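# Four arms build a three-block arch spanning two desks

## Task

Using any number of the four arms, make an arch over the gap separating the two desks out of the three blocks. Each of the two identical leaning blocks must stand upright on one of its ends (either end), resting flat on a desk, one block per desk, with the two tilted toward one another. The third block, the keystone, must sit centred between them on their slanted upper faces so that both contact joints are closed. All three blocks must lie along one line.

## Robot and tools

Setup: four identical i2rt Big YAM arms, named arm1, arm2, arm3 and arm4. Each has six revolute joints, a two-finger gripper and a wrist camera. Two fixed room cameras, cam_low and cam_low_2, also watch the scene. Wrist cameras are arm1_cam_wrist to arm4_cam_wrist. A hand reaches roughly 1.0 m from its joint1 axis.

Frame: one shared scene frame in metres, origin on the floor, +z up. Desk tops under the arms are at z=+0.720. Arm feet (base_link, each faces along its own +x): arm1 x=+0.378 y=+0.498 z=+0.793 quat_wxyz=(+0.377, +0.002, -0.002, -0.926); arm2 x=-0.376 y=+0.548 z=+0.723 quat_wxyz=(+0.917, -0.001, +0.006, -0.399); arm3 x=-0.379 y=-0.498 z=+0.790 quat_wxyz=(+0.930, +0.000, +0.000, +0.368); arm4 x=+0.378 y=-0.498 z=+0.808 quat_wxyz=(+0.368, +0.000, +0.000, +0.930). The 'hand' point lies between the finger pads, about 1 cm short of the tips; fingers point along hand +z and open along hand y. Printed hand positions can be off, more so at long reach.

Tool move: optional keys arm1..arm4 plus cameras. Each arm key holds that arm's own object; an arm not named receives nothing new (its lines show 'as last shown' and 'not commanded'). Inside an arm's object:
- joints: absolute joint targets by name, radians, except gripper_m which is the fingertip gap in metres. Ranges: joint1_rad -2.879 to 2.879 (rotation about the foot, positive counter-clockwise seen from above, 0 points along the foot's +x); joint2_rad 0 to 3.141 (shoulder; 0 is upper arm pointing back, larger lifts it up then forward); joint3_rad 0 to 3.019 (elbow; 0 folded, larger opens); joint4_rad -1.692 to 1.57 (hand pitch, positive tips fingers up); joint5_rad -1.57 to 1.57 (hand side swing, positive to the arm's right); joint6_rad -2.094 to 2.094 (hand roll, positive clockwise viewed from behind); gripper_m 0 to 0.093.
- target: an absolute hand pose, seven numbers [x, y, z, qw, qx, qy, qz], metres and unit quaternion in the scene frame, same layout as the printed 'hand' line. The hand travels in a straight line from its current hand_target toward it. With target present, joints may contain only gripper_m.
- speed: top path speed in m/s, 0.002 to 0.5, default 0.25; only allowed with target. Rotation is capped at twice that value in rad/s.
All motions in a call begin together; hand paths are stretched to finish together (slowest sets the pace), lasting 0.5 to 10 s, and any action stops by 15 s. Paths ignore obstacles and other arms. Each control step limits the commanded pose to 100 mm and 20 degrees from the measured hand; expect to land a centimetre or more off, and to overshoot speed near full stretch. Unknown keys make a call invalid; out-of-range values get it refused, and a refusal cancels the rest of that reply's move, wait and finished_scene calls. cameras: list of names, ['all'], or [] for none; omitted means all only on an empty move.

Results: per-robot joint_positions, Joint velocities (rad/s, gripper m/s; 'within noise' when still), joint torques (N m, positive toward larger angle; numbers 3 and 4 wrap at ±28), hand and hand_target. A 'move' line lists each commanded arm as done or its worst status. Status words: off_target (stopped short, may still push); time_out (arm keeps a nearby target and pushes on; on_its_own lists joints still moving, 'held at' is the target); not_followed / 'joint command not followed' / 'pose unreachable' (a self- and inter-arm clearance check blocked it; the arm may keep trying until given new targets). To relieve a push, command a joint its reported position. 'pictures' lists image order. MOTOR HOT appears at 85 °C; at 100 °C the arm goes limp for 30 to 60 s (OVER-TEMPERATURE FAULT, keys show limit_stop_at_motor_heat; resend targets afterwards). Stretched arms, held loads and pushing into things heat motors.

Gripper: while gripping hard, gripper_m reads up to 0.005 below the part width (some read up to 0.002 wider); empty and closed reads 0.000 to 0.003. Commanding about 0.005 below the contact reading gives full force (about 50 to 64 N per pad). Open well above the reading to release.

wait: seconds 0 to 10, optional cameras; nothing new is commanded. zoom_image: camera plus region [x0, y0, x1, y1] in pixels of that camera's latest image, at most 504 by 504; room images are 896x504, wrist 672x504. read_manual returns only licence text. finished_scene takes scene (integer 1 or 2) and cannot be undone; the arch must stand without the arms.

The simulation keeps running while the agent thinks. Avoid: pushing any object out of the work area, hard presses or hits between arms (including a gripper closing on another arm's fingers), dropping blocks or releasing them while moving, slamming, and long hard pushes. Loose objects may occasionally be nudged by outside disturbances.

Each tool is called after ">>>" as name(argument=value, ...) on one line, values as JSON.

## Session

>>> move()

>>> zoom_image(camera="cam_low", region=[240, 190, 700, 470])

>>> zoom_image(camera="cam_low_2", region=[150, 220, 620, 450])

Scene clock: 0.00 s.
Joint torques (N m): no reading
Motor temperatures (°C): arm1=[26 22 22 23 23 20 19] | arm2=[25 22 25 21 22 24 22] | arm3=[29 21 23 20 20 19 21] | arm4=[26 21 24 19 21 20 23]
Heat: arm1: hottest joint1_rad 26 °C; arm2: hottest joint1_rad 25 °C; arm3: hottest joint1_rad 29 °C; arm4: hottest joint1_rad 26 °C.
Joint velocities: within noise
arm1.joint_positions: joint1_rad=+0.345 joint2_rad=+0.594 joint3_rad=+1.451 joint4_rad=-1.142 joint5_rad=-0.223 joint6_rad=-0.092 gripper_m=+0.09396
arm1.joint_status: not commanded
arm1.hand: x=+0.3091 y=+0.2772 z=+1.4129 quat_wxyz=(-0.372, -0.617, -0.506, +0.474) (m; scene frame)
arm1.hand_target: x=+0.3113 y=+0.2819 z=+1.4275 quat_wxyz=(-0.378, -0.608, -0.502, +0.486) (m; scene frame)
arm1.hand_status: not commanded
arm2.joint_positions: joint1_rad=-0.068 joint2_rad=+0.615 joint3_rad=+1.398 joint4_rad=-1.168 joint5_rad=-0.283 joint6_rad=+0.288 gripper_m=+0.09396
arm2.joint_status: not commanded
arm2.hand: x=-0.1788 y=+0.3871 z=+1.3047 quat_wxyz=(-0.558, -0.390, -0.730, +0.053) (m; scene frame)
arm2.hand_target: x=-0.1809 y=+0.3898 z=+1.3157 quat_wxyz=(-0.568, -0.385, -0.725, +0.057) (m; scene frame)
arm2.hand_status: not commanded
arm3.joint_positions: joint1_rad=+0.182 joint2_rad=+0.451 joint3_rad=+1.328 joint4_rad=-1.343 joint5_rad=-0.094 joint6_rad=+0.348 gripper_m=+0.09396
arm3.joint_status: not commanded
arm3.hand: x=-0.2874 y=-0.3491 z=+1.3304 quat_wxyz=(-0.396, +0.269, -0.807, -0.346) (m; scene frame)
arm3.hand_target: x=-0.2891 y=-0.3515 z=+1.3411 quat_wxyz=(-0.404, +0.268, -0.800, -0.352) (m; scene frame)
arm3.hand_status: not commanded
arm4.joint_positions: joint1_rad=-0.473 joint2_rad=+0.619 joint3_rad=+1.459 joint4_rad=-1.277 joint5_rad=-0.089 joint6_rad=-0.045 gripper_m=+0.09396
arm4.joint_status: not commanded
arm4.hand: x=+0.2857 y=-0.2863 z=+1.3940 quat_wxyz=(-0.288, +0.713, -0.449, -0.454) (m; scene frame)
arm4.hand_target: x=+0.2869 y=-0.2895 z=+1.4066 quat_wxyz=(-0.296, +0.707, -0.445, -0.463) (m; scene frame)
arm4.hand_status: not commanded
pictures: arm1_cam_wrist, arm2_cam_wrist, arm3_cam_wrist, arm4_cam_wrist, cam_low, cam_low_2
camera_calibration:
arm1_cam_wrist: T_world_to_cam=[[-0.979322, 0.201831, -0.0138829, 0.269089], [0.17125, 0.790489, -0.588049, 0.558543], [-0.107712, -0.578267, -0.808706, 1.45809], [0, 0, 0, 1]] pos_world=[0.324928, 0.347335, 1.51136]
arm2_cam_wrist: T_world_to_cam=[[-0.656907, -0.658749, -0.366774, 0.613599], [-0.450242, 0.732933, -0.509992, 0.312301], [0.604777, -0.16988, -0.778065, 1.30729], [0, 0, 0, 1]] pos_world=[-0.246929, 0.397394, 1.40148]
arm3_cam_wrist: T_world_to_cam=[[0.700606, -0.623994, -0.346095, 0.443699], [-0.711833, -0.577598, -0.399593, 0.128666], [0.0494399, 0.52632, -0.848848, 1.4506], [0, 0, 0, 1]] pos_world=[-0.290987, -0.412297, 1.43632]
arm4_cam_wrist: T_world_to_cam=[[0.905002, 0.425223, 0.0124736, -0.154519], [0.378225, -0.790863, -0.481125, 0.340053], [-0.194721, 0.440137, -0.876563, 1.52879], [0, 0, 0, 1]] pos_world=[0.30891, -0.338235, 1.50561]

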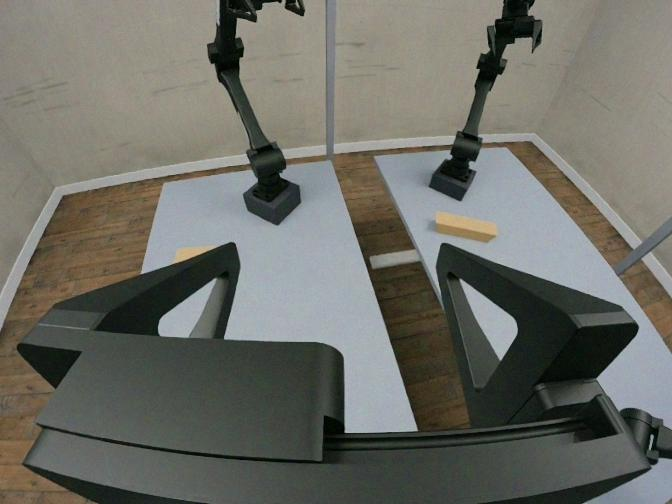

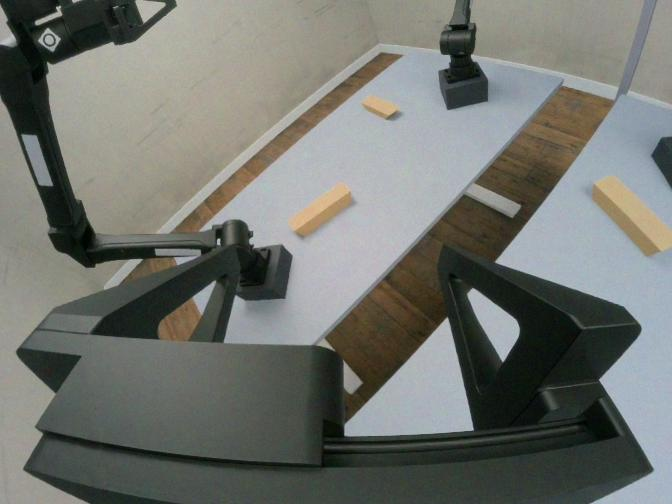

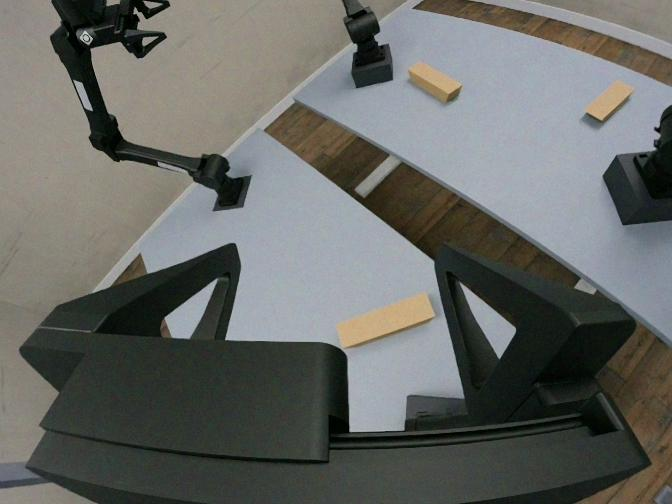

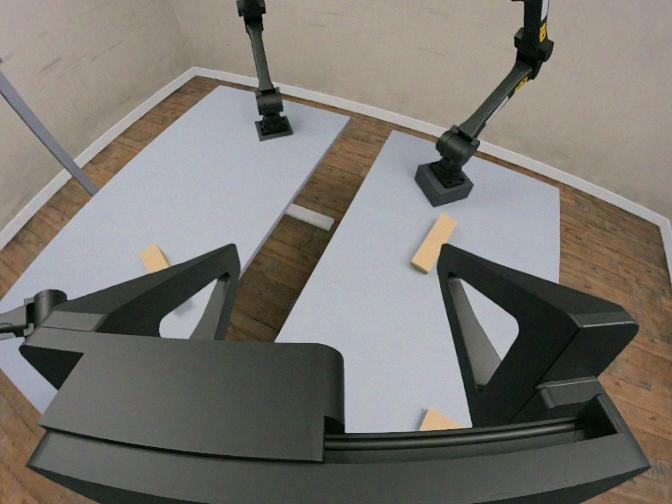

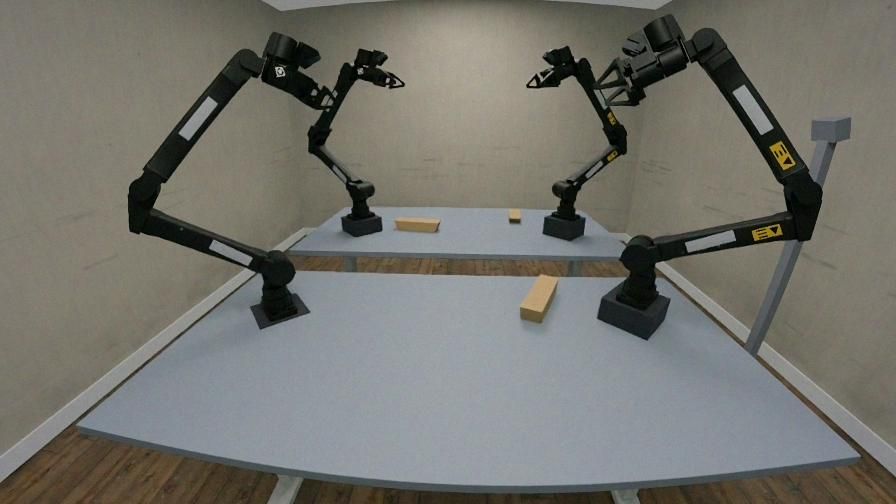

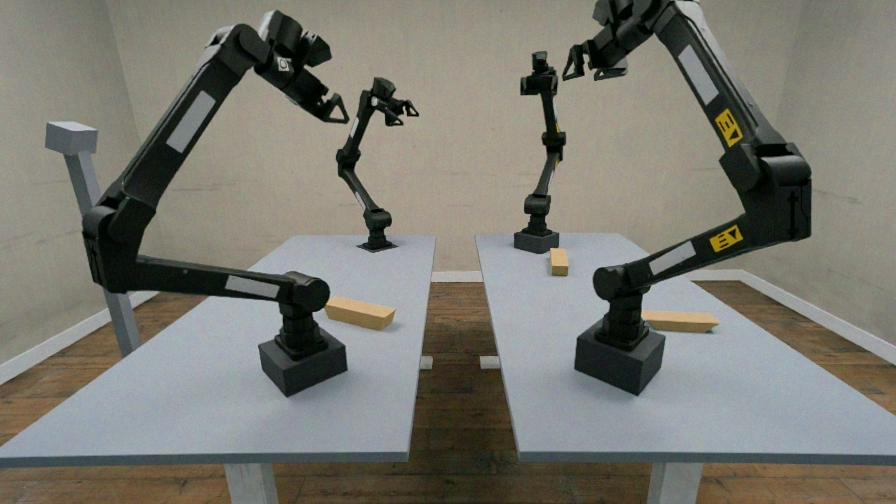

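Scaled by 1.096 from the camera's 896x504 image, which has a finer 1280x720 frame.

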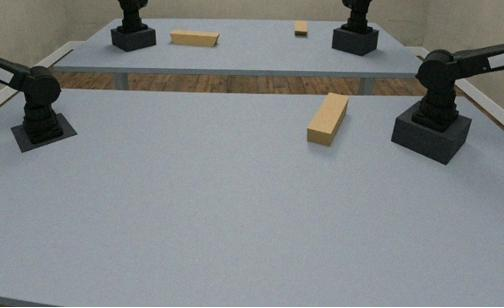

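Scaled by 1.072 from the camera's 896x504 image, which has a finer 1280x720 frame.

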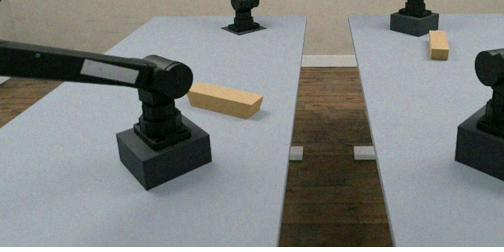

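>>> zoom_image(camera="cam_low_2", region=[310, 280, 410, 340])

>>> zoom_image(camera="cam_low_2", region=[630, 295, 730, 345])

>>> zoom_image(camera="cam_low_2", region=[535, 235, 595, 285])

>>> zoom_image(camera="cam_low", region=[380, 200, 540, 250])

>>> zoom_image(camera="arm3_cam_wrist", region=[390, 40, 650, 140])

>>> zoom_image(camera="arm2_cam_wrist", region=[270, 80, 420, 260])

Scaled by 5.040 from the camera's 896x504 image, which has a finer 1280x720 frame.

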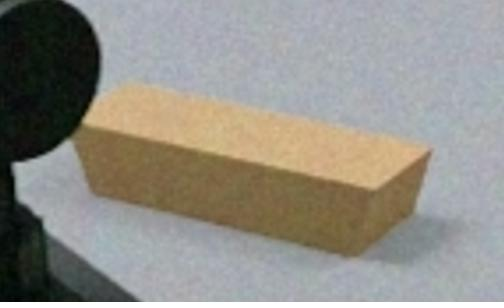

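Scaled by 5.040 from the camera's 896x504 image, which has a finer 1280x720 frame.

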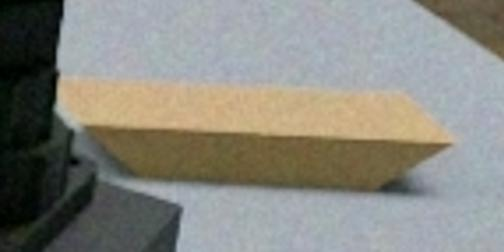

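Scaled by 8.400 from the camera's 896x504 image, which has a finer 1280x720 frame.

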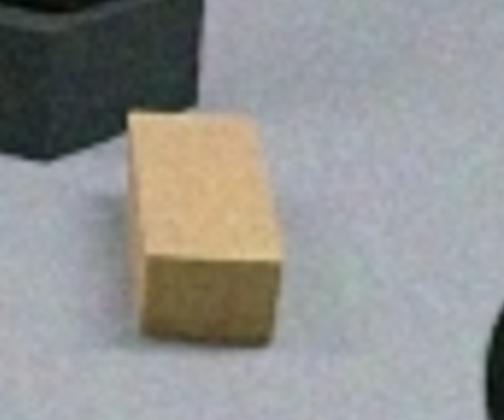

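Scaled by 3.150 from the camera's 896x504 image, which has a finer 1280x720 frame.

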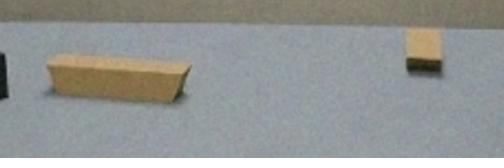

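Scaled by 1.938 from the camera's 672x504 image, which has a finer 960x720 frame.

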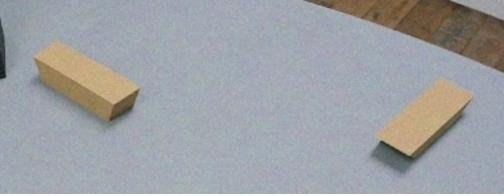

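Scaled by 2.800 from the camera's 672x504 image, which has a finer 960x720 frame.

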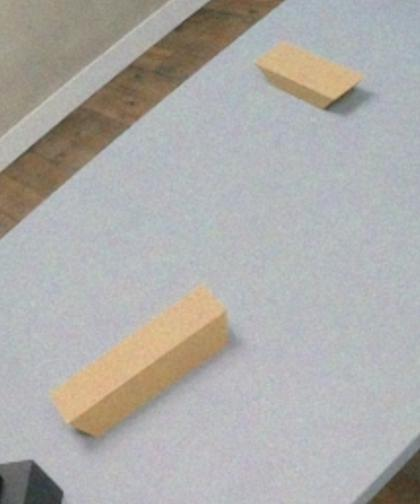

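>>> move(arm1={"target": [0.434, 0.23, 0.87, 0.0, 0.7632, 0.6461, 0.0], "speed": 0.4}, arm2={"joints": {"joint1_rad": -0.252, "joint2_rad": 0.75, "joint3_rad": 1.3, "joint4_rad": -1.35, "joint5_rad": 0.0, "joint6_rad": 0.0}}, arm3={"target": [-0.303, -0.236, 0.87, 0.0, 0.2198, 0.9755, 0.0], "speed": 0.4}, arm4={"joints": {"joint1_rad": -1.728, "joint2_rad": 1.395, "joint3_rad": 0.822, "joint4_rad": -0.998, "joint5_rad": 0.0, "joint6_rad": 0.782}}, cameras=["all"])

Scene clock: 20.63 s.
Joint torques (N m): arm1=[1.26 -4.01 9.88 0.39 -0.13 0.03] | arm2=[-1.73 0.85 9.8 0.81 0.1 -0.2] | arm3=[-0.62 -4.13 7.24 -0.02 -0.08 0.3] | arm4=[1.14 -10.17 8.13 0.54 0.01 0.12]
Motor temperatures (°C): arm1=[26 22 24 23 23 20 19] | arm2=[25 22 29 21 22 24 22] | arm3=[29 21 25 20 20 19 21] | arm4=[26 22 26 19 21 20 23]
Heat: arm1: hottest joint1_rad 26 °C; arm2: hottest joint3_rad 29 °C; arm3: hottest joint1_rad 29 °C; arm4: hottest joint1_rad 26 °C.
move: arm1 done; arm2 done; arm3 done; arm4 done
Joint velocities: within noise
arm1.joint_positions: joint1_rad=+0.994 joint2_rad=+1.165 joint3_rad=+0.669 joint4_rad=-1.083 joint5_rad=+0.004 joint6_rad=+0.362 gripper_m=+0.09396
arm1.joint_status: not commanded
arm1.hand: x=+0.4293 y=+0.2344 z=+0.8719 quat_wxyz=(+0.002, -0.763, -0.647, -0.001) (m; scene frame)
arm1.hand_target: x=+0.4347 y=+0.2309 z=+0.8714 quat_wxyz=(-0.002, -0.761, -0.648, -0.001) (m; scene frame)
arm1.hand_status: done (0.007 m and 0.3 deg from the pose sent, 0.559 m and 74.2 deg at the start)
arm2.joint_positions: joint1_rad=-0.242 joint2_rad=+0.748 joint3_rad=+1.295 joint4_rad=-1.341 joint5_rad=-0.009 joint6_rad=+0.015 gripper_m=+0.09397
arm2.joint_status: all done
arm2.hand: x=-0.2293 y=+0.2950 z=+1.1822 quat_wxyz=(-0.325, -0.472, -0.798, +0.187) (m; scene frame)
arm2.hand_target: x=-0.2328 y=+0.2941 z=+1.1829 quat_wxyz=(-0.320, -0.471, -0.799, +0.192) (m; scene frame)
arm2.hand_status: not commanded
arm3.joint_positions: joint1_rad=+0.557 joint2_rad=+1.155 joint3_rad=+0.680 joint4_rad=-1.095 joint5_rad=+0.004 joint6_rad=+1.718 gripper_m=+0.09396
arm3.joint_status: not commanded
arm3.hand: x=-0.3075 y=-0.2366 z=+0.8741 quat_wxyz=(-0.001, -0.202, -0.979, -0.001) (m; scene frame)
arm3.hand_target: x=-0.3040 y=-0.2361 z=+0.8713 quat_wxyz=(+0.000, -0.216, -0.976, +0.000) (m; scene frame)
arm3.hand_status: done (0.006 m and 2.0 deg from the pose sent, 0.474 m and 86.6 deg at the start)
arm4.joint_positions: joint1_rad=-1.719 joint2_rad=+1.393 joint3_rad=+0.811 joint4_rad=-1.002 joint5_rad=-0.006 joint6_rad=+0.776 gripper_m=+0.09399
arm4.joint_status: all done
arm4.hand: x=+0.6416 y=-0.2881 z=+0.8674 quat_wxyz=(+0.007, -0.053, -0.999, +0.003) (m; scene frame)
arm4.hand_target: x=+0.6482 y=-0.2866 z=+0.8703 quat_wxyz=(+0.002, -0.063, -0.998, -0.002) (m; scene frame)
arm4.hand_status: not commanded
pictures: arm1_cam_wrist, arm2_cam_wrist, arm3_cam_wrist, arm4_cam_wrist, cam_low, cam_low_2
camera_calibration:
arm1_cam_wrist: T_world_to_cam=[[-0.980856, 0.194038, -0.0164858, 0.392699], [0.142024, 0.770701, 0.621168, -0.783408], [0.133236, 0.606934, -0.783504, 0.605517], [0, 0, 0, 1]] pos_world=[0.415767, 0.160066, 0.967527]
arm2_cam_wrist: T_world_to_cam=[[-0.894647, -0.446773, -0.000567957, -0.075052], [-0.437536, 0.876407, -0.20118, -0.109925], [0.0903796, -0.179737, -0.979554, 1.35005], [0, 0, 0, 1]] pos_world=[-0.237258, 0.30546, 1.30029]
arm3_cam_wrist: T_world_to_cam=[[-0.40237, -0.915441, 0.00816391, -0.347747], [-0.739572, 0.330299, 0.58646, -0.658714], [-0.539566, 0.229936, -0.809937, 0.719827], [0, 0, 0, 1]] pos_world=[-0.238695, -0.266284, 0.972163]
arm4_cam_wrist: T_world_to_cam=[[-0.0995788, -0.99493, 0.014087, -0.235277], [-0.793201, 0.0879203, 0.602579, 0.0154108], [-0.600763, 0.0488303, -0.797935, 1.2169], [0, 0, 0, 1]] pos_world=[0.719861, -0.294861, 0.965031]

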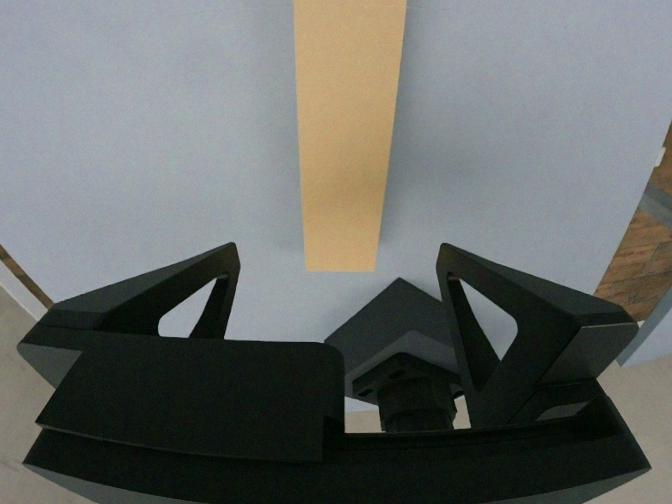

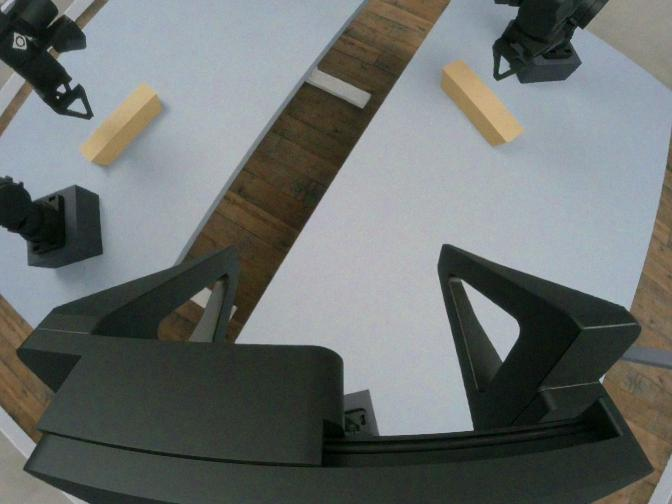

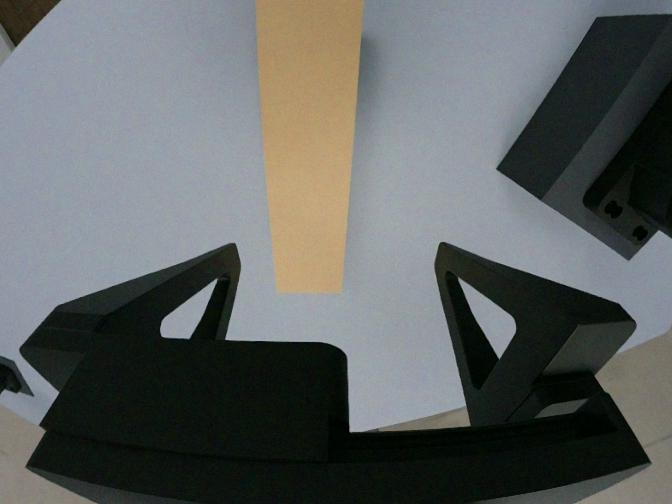

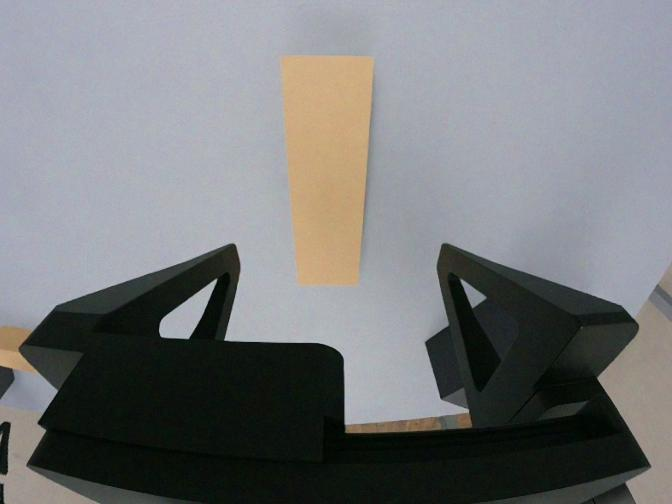

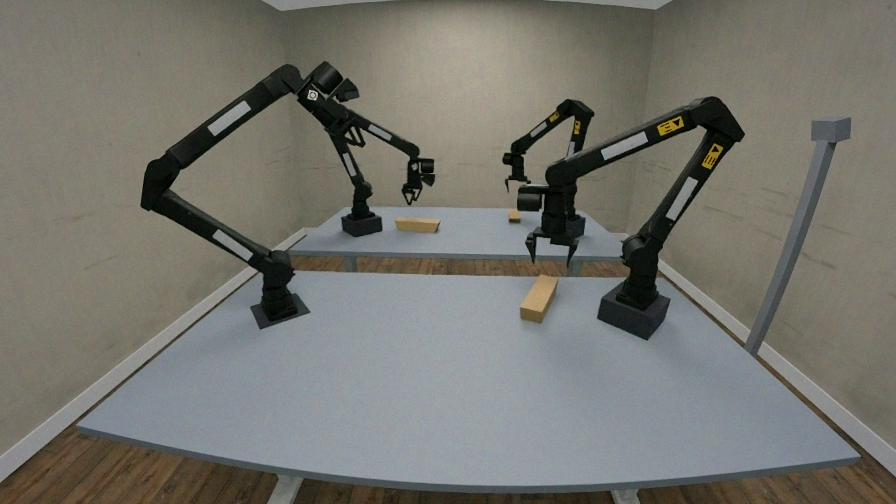

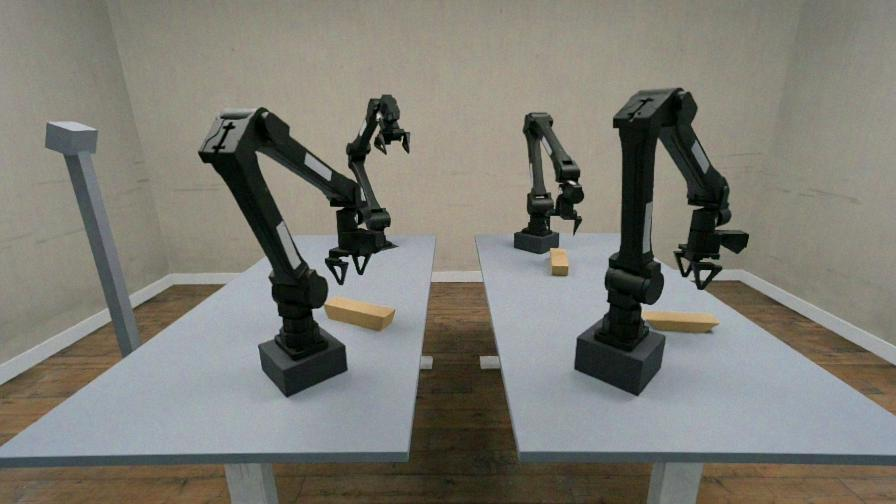

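>>> move(arm1={"target": [0.428, 0.210, 0.763, 0.0, 0.7793, 0.6266, 0.0], "speed": 0.15}, arm3={"target": [-0.280, -0.2255, 0.760, 0.0, 0.2419, 0.9703, 0.0], "speed": 0.15}, arm4={"target": [0.625, -0.279, 0.741, 0.0, 0.0593, 0.9982, 0.0], "speed": 0.15}, cameras=["all"])

>>> zoom_image(camera="cam_low_2", region=[300, 240, 420, 340])

>>> zoom_image(camera="cam_low_2", region=[620, 250, 740, 350])

>>> zoom_image(camera="cam_low", region=[380, 170, 480, 250])

Scene clock: 33.40 s.
Joint torques (N m): arm1=[-0.97 -5.6 6.5 0.39 0.02 0.03] | arm2=[-1.73 0.56 9.74 0.81 0.08 -0.19] | arm3=[-0.67 -5.71 4.9 0.02 -0.02 0.16] | arm4=[2.84 -10.52 5.22 0.98 0.16 0.12]
Motor temperatures (°C): arm1=[26 22 25 23 23 20 19] | arm2=[25 22 29 21 22 24 22] | arm3=[29 21 26 20 20 19 21] | arm4=[26 22 28 19 21 20 23]
Heat: arm1: hottest joint1_rad 26 °C; arm2: hottest joint3_rad 29 °C; arm3: hottest joint1_rad 29 °C; arm4: hottest joint3_rad 28 °C.
move: arm1 done; arm3 done; arm4 done
Joint velocities: within noise
arm1.joint_positions: joint1_rad=+0.986 joint2_rad=+1.470 joint3_rad=+0.583 joint4_rad=-0.685 joint5_rad=+0.004 joint6_rad=+0.382 gripper_m=+0.09396
arm1.joint_status: not commanded
arm1.hand: x=+0.4322 y=+0.2103 z=+0.7664 quat_wxyz=(-0.001, -0.772, -0.636, +0.000) (m; scene frame)
arm1.hand_target: x=+0.4281 y=+0.2099 z=+0.7631 quat_wxyz=(+0.000, -0.779, -0.627, +0.000) (m; scene frame)
arm1.hand_status: done (0.005 m and 1.3 deg from the pose sent, 0.112 m and 3.0 deg at the start)
arm2: as last shown
arm3.joint_positions: joint1_rad=+0.488 joint2_rad=+1.459 joint3_rad=+0.579 joint4_rad=-0.685 joint5_rad=+0.004 joint6_rad=+1.718 gripper_m=+0.09396
arm3.joint_status: not commanded
arm3.hand: x=-0.2830 y=-0.2223 z=+0.7645 quat_wxyz=(-0.002, -0.236, -0.972, -0.003) (m; scene frame)
arm3.hand_target: x=-0.2802 y=-0.2255 z=+0.7602 quat_wxyz=(+0.000, -0.242, -0.970, +0.000) (m; scene frame)
arm3.hand_status: done (0.006 m and 0.8 deg from the pose sent, 0.118 m and 4.6 deg at the start)
arm4.joint_positions: joint1_rad=-1.675 joint2_rad=+1.653 joint3_rad=+0.657 joint4_rad=-0.582 joint5_rad=-0.003 joint6_rad=+0.825 gripper_m=+0.09399
arm4.joint_status: not commanded
arm4.hand: x=+0.6242 y=-0.2844 z=+0.7438 quat_wxyz=(+0.004, -0.056, -0.998, +0.002) (m; scene frame)
arm4.hand_target: x=+0.6249 y=-0.2792 z=+0.7411 quat_wxyz=(+0.000, -0.056, -0.998, +0.000) (m; scene frame)
arm4.hand_status: done (0.006 m and 0.6 deg from the pose sent, 0.128 m and 1.1 deg at the start)
pictures: arm1_cam_wrist, arm2_cam_wrist, arm3_cam_wrist, arm4_cam_wrist, cam_low, cam_low_2
camera_calibration:
arm1_cam_wrist: T_world_to_cam=[[-0.974937, 0.221632, -0.0194038, 0.392223], [0.162973, 0.770819, 0.615855, -0.704698], [0.15145, 0.597258, -0.78762, 0.534412], [0, 0, 0, 1]] pos_world=[0.416303, 0.137084, 0.862517]
arm2_cam_wrist: T_world_to_cam=[[-0.894647, -0.446773, -0.000567957, -0.075052], [-0.437536, 0.876407, -0.20118, -0.109925], [0.0903796, -0.179737, -0.979554, 1.35005], [0, 0, 0, 1]] pos_world=[-0.237258, 0.30546, 1.30029]
arm3_cam_wrist: T_world_to_cam=[[-0.464558, -0.885536, 0.00345464, -0.331193], [-0.71591, 0.377862, 0.587105, -0.564283], [-0.521208, 0.270272, -0.809503, 0.654754], [0, 0, 0, 1]] pos_world=[-0.216571, -0.257024, 0.862463]
arm4_cam_wrist: T_world_to_cam=[[-0.104739, -0.994422, 0.0124042, -0.226872], [-0.796811, 0.0913754, 0.59728, 0.0830171], [-0.595082, 0.0526746, -0.801937, 1.1082], [0, 0, 0, 1]] pos_world=[0.701858, -0.291567, 0.841939]

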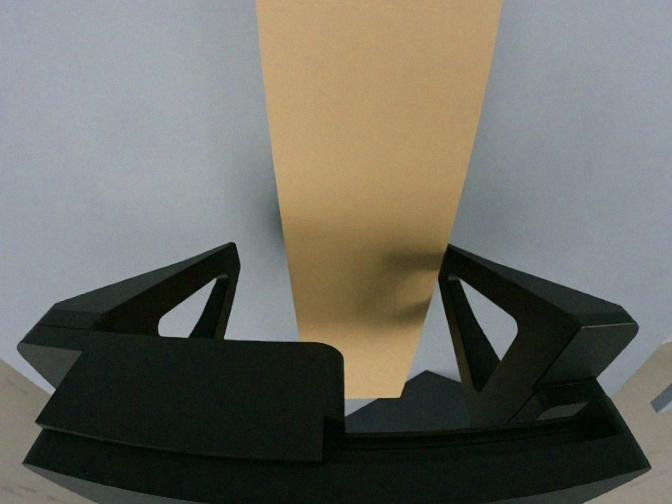

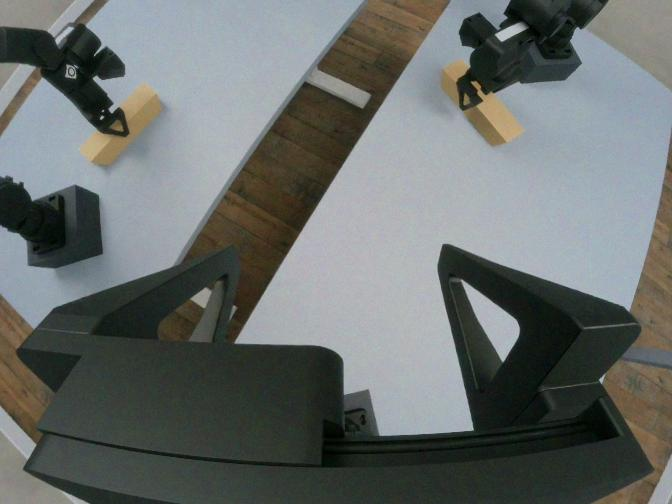

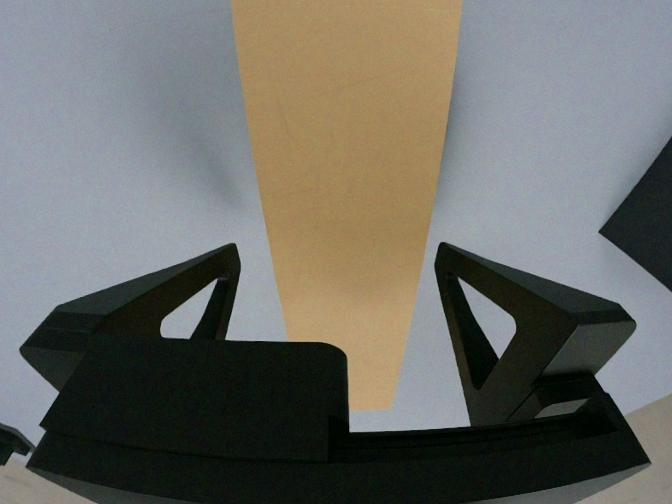

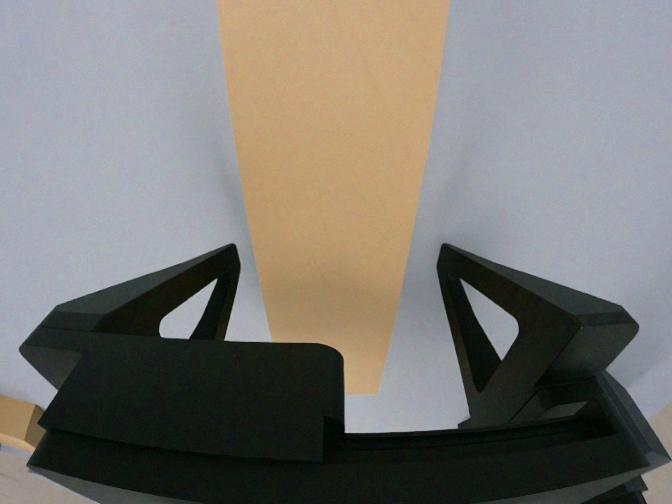

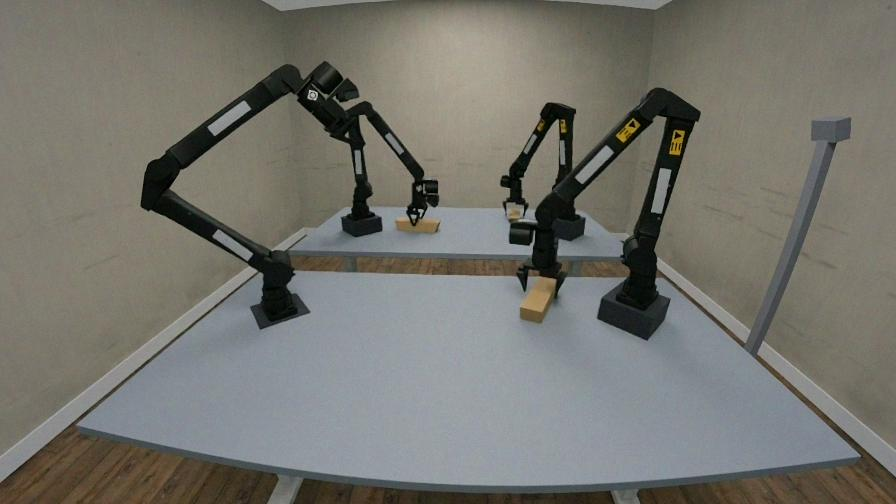

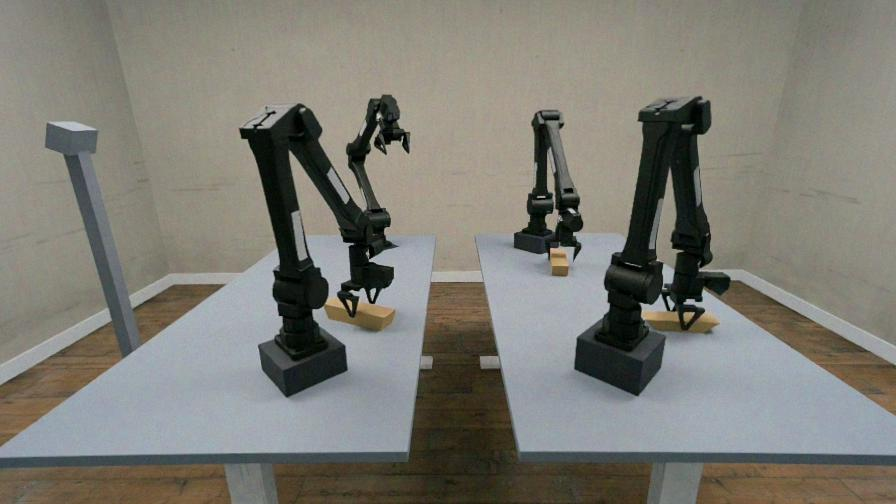

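Scaled by 4.200 from the camera's 896x504 image, which has a finer 1280x720 frame.

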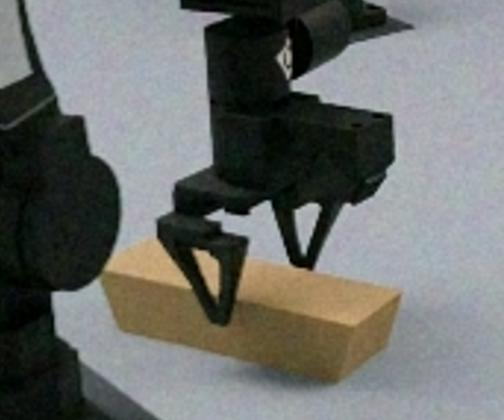

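Scaled by 4.200 from the camera's 896x504 image, which has a finer 1280x720 frame.

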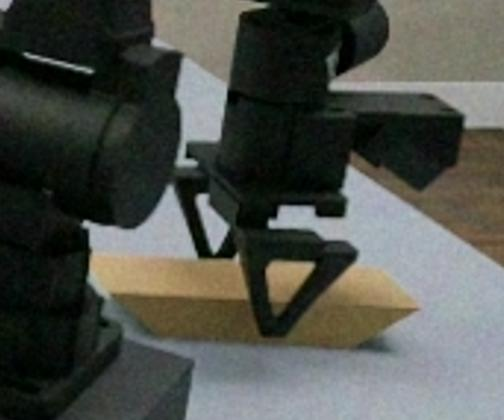

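Scaled by 5.040 from the camera's 896x504 image, which has a finer 1280x720 frame.

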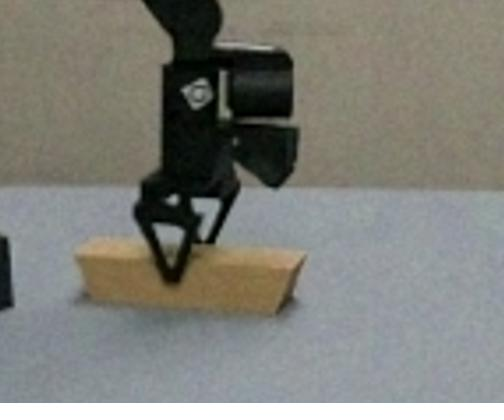

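>>> move(arm1={"target": [0.4183, 0.2118, 0.763, 0.0, 0.7793, 0.6266, 0.0], "speed": 0.1}, arm3={"joints": {"gripper_m": 0.045}}, arm4={"joints": {"gripper_m": 0.045}}, cameras=["arm1_cam_wrist", "arm3_cam_wrist", "arm4_cam_wrist"])

Scene clock: 39.17 s.
Joint torques (N m): arm1=[-1.14 -6.3 6.23 0.38 0.03 -0.17] | arm2=[-1.96 0.62 9.65 0.8 0.08 -0.21] | arm3=[-0.44 -5.89 5 -0.02 0.02 0.17] | arm4=[2.78 -10.58 5.2 0.94 0.14 0.12]
Motor temperatures (°C): arm1=[26 22 26 23 23 20 19] | arm2=[25 22 29 21 22 24 22] | arm3=[29 21 26 20 20 19 21] | arm4=[26 22 28 19 21 20 24]
Heat: arm1: hottest joint1_rad 26 °C; arm2: hottest joint3_rad 29 °C; arm3: hottest joint1_rad 29 °C; arm4: hottest joint3_rad 28 °C.
move: arm1 done; arm3 off_target; arm4 off_target
Joint velocities: within noise
arm1.joint_positions: joint1_rad=+0.953 joint2_rad=+1.470 joint3_rad=+0.576 joint4_rad=-0.685 joint5_rad=+0.004 joint6_rad=+0.376 gripper_m=+0.09396
arm1.joint_status: not commanded
arm1.hand: x=+0.4223 y=+0.2121 z=+0.7648 quat_wxyz=(+0.002, -0.780, -0.625, -0.001) (m; scene frame)
arm1.hand_target: x=+0.4184 y=+0.2119 z=+0.7631 quat_wxyz=(+0.000, -0.781, -0.624, +0.000) (m; scene frame)
arm1.hand_status: done (0.004 m and 0.3 deg from the pose sent, 0.014 m and 1.3 deg at the start)
arm2: as last shown
arm3.joint_positions: joint1_rad=+0.488 joint2_rad=+1.459 joint3_rad=+0.577 joint4_rad=-0.683 joint5_rad=+0.003 joint6_rad=+1.722 gripper_m=+0.06088
arm3.joint_status: gripper_m off_target (ended at +0.06090, target +0.04500)
arm3.hand: x=-0.2835 y=-0.2231 z=+0.7638 quat_wxyz=(-0.001, -0.238, -0.971, -0.002) (m; scene frame)
arm3.hand_target: x=-0.2803 y=-0.2254 z=+0.7601 quat_wxyz=(+0.001, -0.244, -0.970, +0.000) (m; scene frame)
arm3.hand_status: not commanded
arm4.joint_positions: joint1_rad=-1.674 joint2_rad=+1.653 joint3_rad=+0.657 joint4_rad=-0.580 joint5_rad=-0.003 joint6_rad=+0.831 gripper_m=+0.05850
arm4.joint_status: gripper_m off_target (ended at +0.05853, target +0.04500)
arm4.hand: x=+0.6243 y=-0.2839 z=+0.7438 quat_wxyz=(+0.003, -0.058, -0.998, +0.001) (m; scene frame)
arm4.hand_target: x=+0.6248 y=-0.2791 z=+0.7411 quat_wxyz=(+0.000, -0.059, -0.998, +0.000) (m; scene frame)
arm4.hand_status: not commanded
pictures: arm1_cam_wrist, arm3_cam_wrist, arm4_cam_wrist
camera_calibration:
arm1_cam_wrist: T_world_to_cam=[[-0.968791, 0.247305, -0.0168618, 0.372207], [0.183773, 0.762229, 0.620673, -0.71414], [0.166348, 0.598204, -0.783888, 0.524185], [0, 0, 0, 1]] pos_world=[0.404633, 0.13872, 0.860426]
arm3_cam_wrist: T_world_to_cam=[[-0.468595, -0.8834, 0.00478899, -0.333867], [-0.713122, 0.38146, 0.588171, -0.56314], [-0.521417, 0.272199, -0.808723, 0.653924], [0, 0, 0, 1]] pos_world=[-0.217069, -0.25812, 0.861665]
arm4_cam_wrist: T_world_to_cam=[[-0.110122, -0.993853, 0.0113672, -0.222172], [-0.796997, 0.0951315, 0.596445, 0.0848178], [-0.59386, 0.056622, -0.802574, 1.10906], [0, 0, 0, 1]] pos_world=[0.701761, -0.291673, 0.842041]

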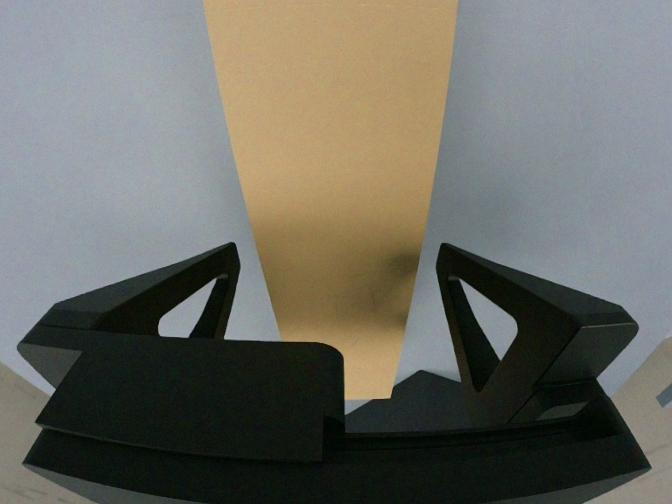

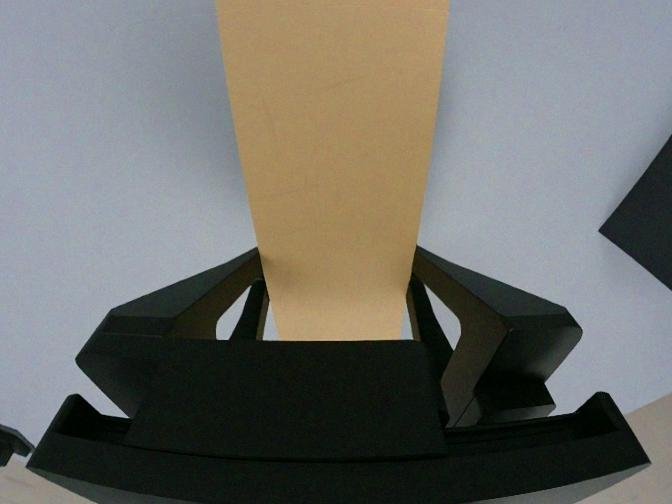

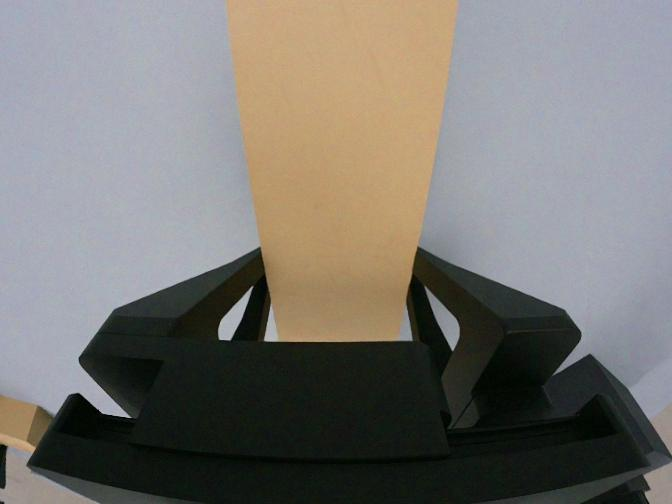

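>>> move(arm1={"joints": {"gripper_m": 0.045}}, arm3={"target": [-0.283, -0.220, 0.910, 0.0, 0.2419, 0.9703, 0.0], "speed": 0.2}, arm4={"target": [0.615, -0.270, 0.99, 0.0, 0.0593, 0.9982, 0.0], "speed": 0.25}, cameras=["arm1_cam_wrist", "arm2_cam_wrist", "cam_low_2"])

Scene clock: 43.20 s.
Joint torques (N m): arm1=[-1.03 -6.18 6.24 0.36 0.02 -0.14] | arm2=[-1.85 0.44 9.74 0.81 0.1 -0.22] | arm3=[1.2 -6.65 12.88 -0.87 0.04 0.27] | arm4=[2.78 -9.76 12.6 -0.35 0.13 0.14]
Motor temperatures (°C): arm1=[26 22 25 23 23 20 19] | arm2=[25 22 30 21 22 24 22] | arm3=[29 21 26 20 20 19 21] | arm4=[26 22 28 19 21 20 24]
Heat: arm1: hottest joint1_rad 26 °C; arm2: hottest joint3_rad 30 °C; arm3: hottest joint1_rad 29 °C; arm4: hottest joint3_rad 28 °C.
move: arm1 off_target; arm3 off_target; arm4 off_target
Joint velocities: within noise
arm1.joint_positions: joint1_rad=+0.953 joint2_rad=+1.470 joint3_rad=+0.576 joint4_rad=-0.685 joint5_rad=+0.009 joint6_rad=+0.370 gripper_m=+0.05908
arm1.joint_status: gripper_m off_target (ended at +0.05912, target +0.04500)
arm1.hand: x=+0.4215 y=+0.2120 z=+0.7648 quat_wxyz=(+0.003, -0.778, -0.628, +0.001) (m; scene frame)
arm1.hand_target: x=+0.4177 y=+0.2118 z=+0.7631 quat_wxyz=(+0.001, -0.780, -0.626, +0.002) (m; scene frame)
arm1.hand_status: not commanded
arm2: as last shown
arm2.hand_target: x=-0.2328 y=+0.2941 z=+1.1829 quat_wxyz=(-0.320, -0.471, -0.799, +0.191) (m; scene frame)
arm3.joint_positions: joint1_rad=+0.488 joint2_rad=+1.193 joint3_rad=+0.724 joint4_rad=-1.174 joint5_rad=+0.003 joint6_rad=+1.718 gripper_m=+0.06089
arm3.joint_status: not commanded
arm3.hand: x=-0.2908 y=-0.2447 z=+0.8799 quat_wxyz=(+0.003, -0.236, -0.971, +0.036) (m; scene frame)
arm3.hand_target: x=-0.2829 y=-0.2199 z=+0.9097 quat_wxyz=(+0.000, -0.240, -0.971, -0.004) (m; scene frame)
arm3.hand_status: off_target (0.040 m and 4.2 deg from the pose sent, 0.146 m and 0.5 deg at the start)
arm4.joint_positions: joint1_rad=-1.636 joint2_rad=+1.229 joint3_rad=+0.944 joint4_rad=-1.341 joint5_rad=-0.003 joint6_rad=+0.866 gripper_m=+0.05850
arm4.joint_status: not commanded
arm4.hand: x=+0.6049 y=-0.2848 z=+0.9651 quat_wxyz=(+0.020, -0.057, -0.998, +0.020) (m; scene frame)
arm4.hand_target: x=+0.6142 y=-0.2709 z=+0.9898 quat_wxyz=(+0.000, -0.057, -0.998, +0.000) (m; scene frame)
arm4.hand_status: off_target (0.031 m and 3.2 deg from the pose sent, 0.247 m and 0.4 deg at the start)
pictures: arm1_cam_wrist, arm2_cam_wrist, cam_low_2
camera_calibration:
arm1_cam_wrist: T_world_to_cam=[[-0.970361, 0.24133, -0.0126361, 0.370146], [0.181893, 0.7638, 0.619294, -0.71247], [0.159106, 0.59864, -0.785058, 0.528271], [0, 0, 0, 1]] pos_world=[0.404718, 0.138613, 0.860629]
arm2_cam_wrist: T_world_to_cam=[[-0.894647, -0.446773, -0.000567957, -0.075052], [-0.437536, 0.876407, -0.20118, -0.109925], [0.0903796, -0.179737, -0.979554, 1.35005], [0, 0, 0, 1]] pos_world=[-0.237258, 0.30546, 1.30029]

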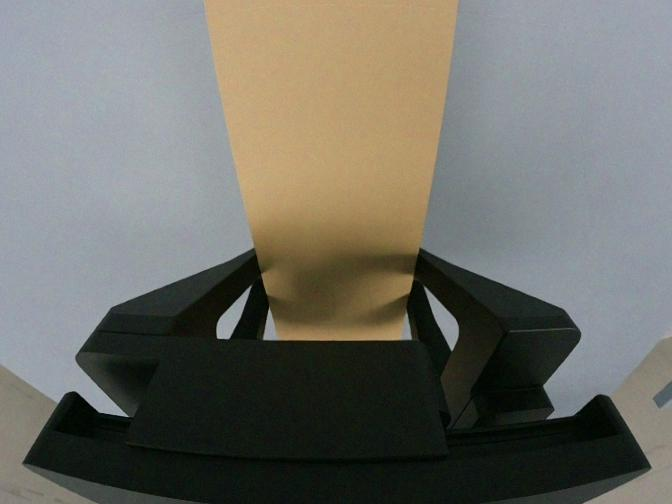

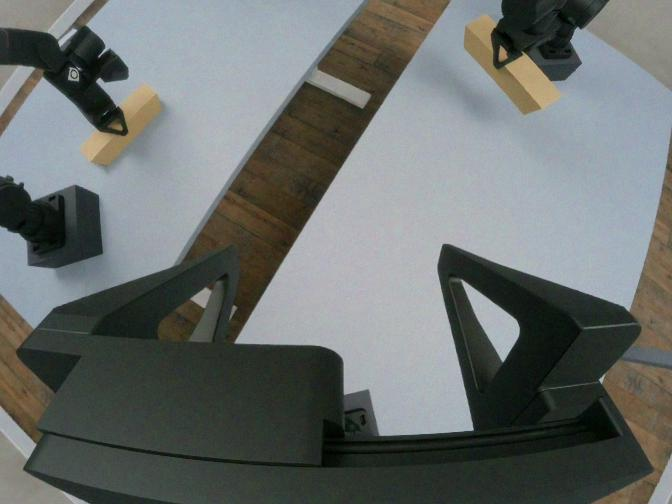

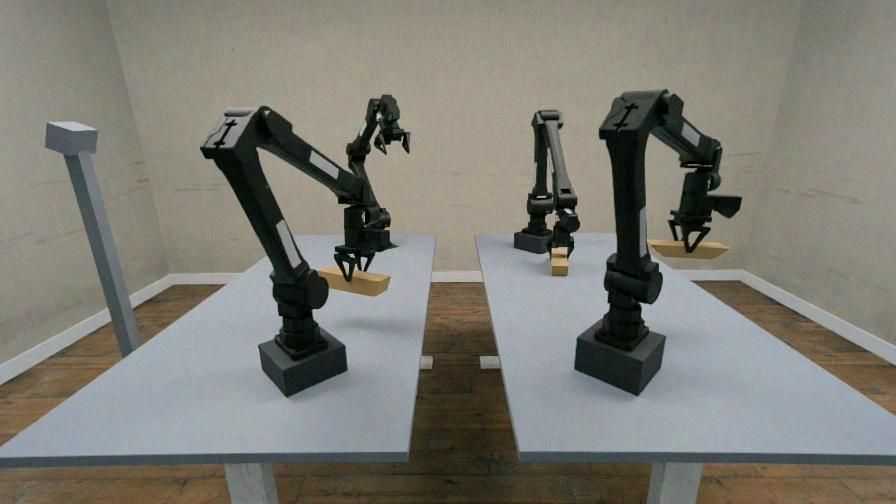

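>>> move(arm1={"target": [0.420, 0.205, 0.910, 0.0, 0.7793, 0.6266, 0.0], "speed": 0.2}, arm3={"target": [-0.29, -0.12, 0.955, 0.2990, 0.0997, 0.9485, -0.0314], "speed": 0.2}, arm4={"target": [0.45, -0.15, 1.09, 0.0, -0.7071, 0.7071, 0.0], "speed": 0.4}, cameras=["arm2_cam_wrist", "cam_low_2"])

Scene clock: 48.30 s.
Joint torques (N m): arm1=[-0.73 -7.12 16.54 -0.59 -0.12 -0.11] | arm2=[-1.67 0.73 9.69 0.8 0.08 -0.21] | arm3=[1.55 -9.7 12.74 -1.18 1.07 0.29] | arm4=[2.37 -9.47 13.39 -0.29 -0.1 -0.13]
Motor temperatures (°C): arm1=[26 22 26 23 23 20 20] | arm2=[25 22 30 21 22 24 22] | arm3=[29 21 27 20 20 19 21] | arm4=[26 22 30 19 21 20 24]
Heat: arm1: hottest joint1_rad 26 °C; arm2: hottest joint3_rad 30 °C; arm3: hottest joint1_rad 29 °C; arm4: hottest joint3_rad 30 °C.
move: arm1 off_target; arm3 off_target; arm4 off_target
Joint velocities: within noise
arm1.joint_positions: joint1_rad=+0.953 joint2_rad=+1.210 joint3_rad=+0.711 joint4_rad=-1.163 joint5_rad=+0.004 joint6_rad=+0.371 gripper_m=+0.05908
arm1.joint_status: not commanded
arm1.hand: x=+0.4179 y=+0.2362 z=+0.8754 quat_wxyz=(+0.038, -0.778, -0.627, -0.022) (m; scene frame)
arm1.hand_target: x=+0.4207 y=+0.2055 z=+0.9098 quat_wxyz=(-0.005, -0.780, -0.626, +0.001) (m; scene frame)
arm1.hand_status: off_target (0.047 m and 5.1 deg from the pose sent, 0.145 m and 0.4 deg at the start)
arm2: as last shown
arm3.joint_positions: joint1_rad=+0.827 joint2_rad=+1.475 joint3_rad=+1.038 joint4_rad=-1.352 joint5_rad=+0.576 joint6_rad=+1.839 gripper_m=+0.06088
arm3.joint_status: not commanded
arm3.hand: x=-0.2875 y=-0.1454 z=+0.9298 quat_wxyz=(-0.294, -0.093, -0.949, +0.064) (m; scene frame)
arm3.hand_target: x=-0.2904 y=-0.1221 z=+0.9548 quat_wxyz=(-0.298, -0.100, -0.949, +0.032) (m; scene frame)
arm3.hand_status: off_target (0.036 m and 3.9 deg from the pose sent, 0.146 m and 38.2 deg at the start)
arm4.joint_positions: joint1_rad=-1.030 joint2_rad=+1.258 joint3_rad=+1.240 joint4_rad=-1.599 joint5_rad=+0.004 joint6_rad=-0.186 gripper_m=+0.05852
arm4.joint_status: not commanded
arm4.hand: x=+0.4500 y=-0.1653 z=+1.0672 quat_wxyz=(+0.018, +0.698, -0.716, +0.015) (m; scene frame)
arm4.hand_target: x=+0.4502 y=-0.1517 z=+1.0897 quat_wxyz=(+0.000, +0.705, -0.709, +0.001) (m; scene frame)
arm4.hand_status: off_target (0.027 m and 3.1 deg from the pose sent, 0.240 m and 96.5 deg at the start)
pictures: arm2_cam_wrist, cam_low_2
camera_calibration:
arm2_cam_wrist: T_world_to_cam=[[-0.894647, -0.446773, -0.000567957, -0.075052], [-0.437536, 0.876407, -0.20118, -0.109925], [0.0903796, -0.179737, -0.979554, 1.35005], [0, 0, 0, 1]] pos_world=[-0.237258, 0.30546, 1.30029]

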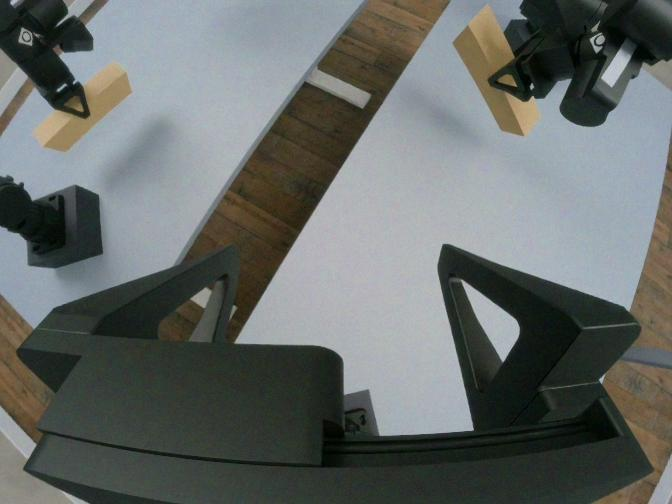

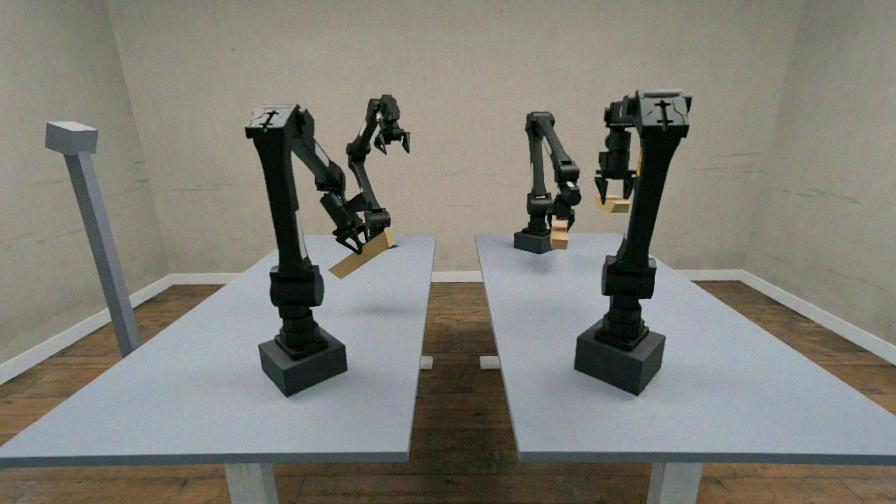

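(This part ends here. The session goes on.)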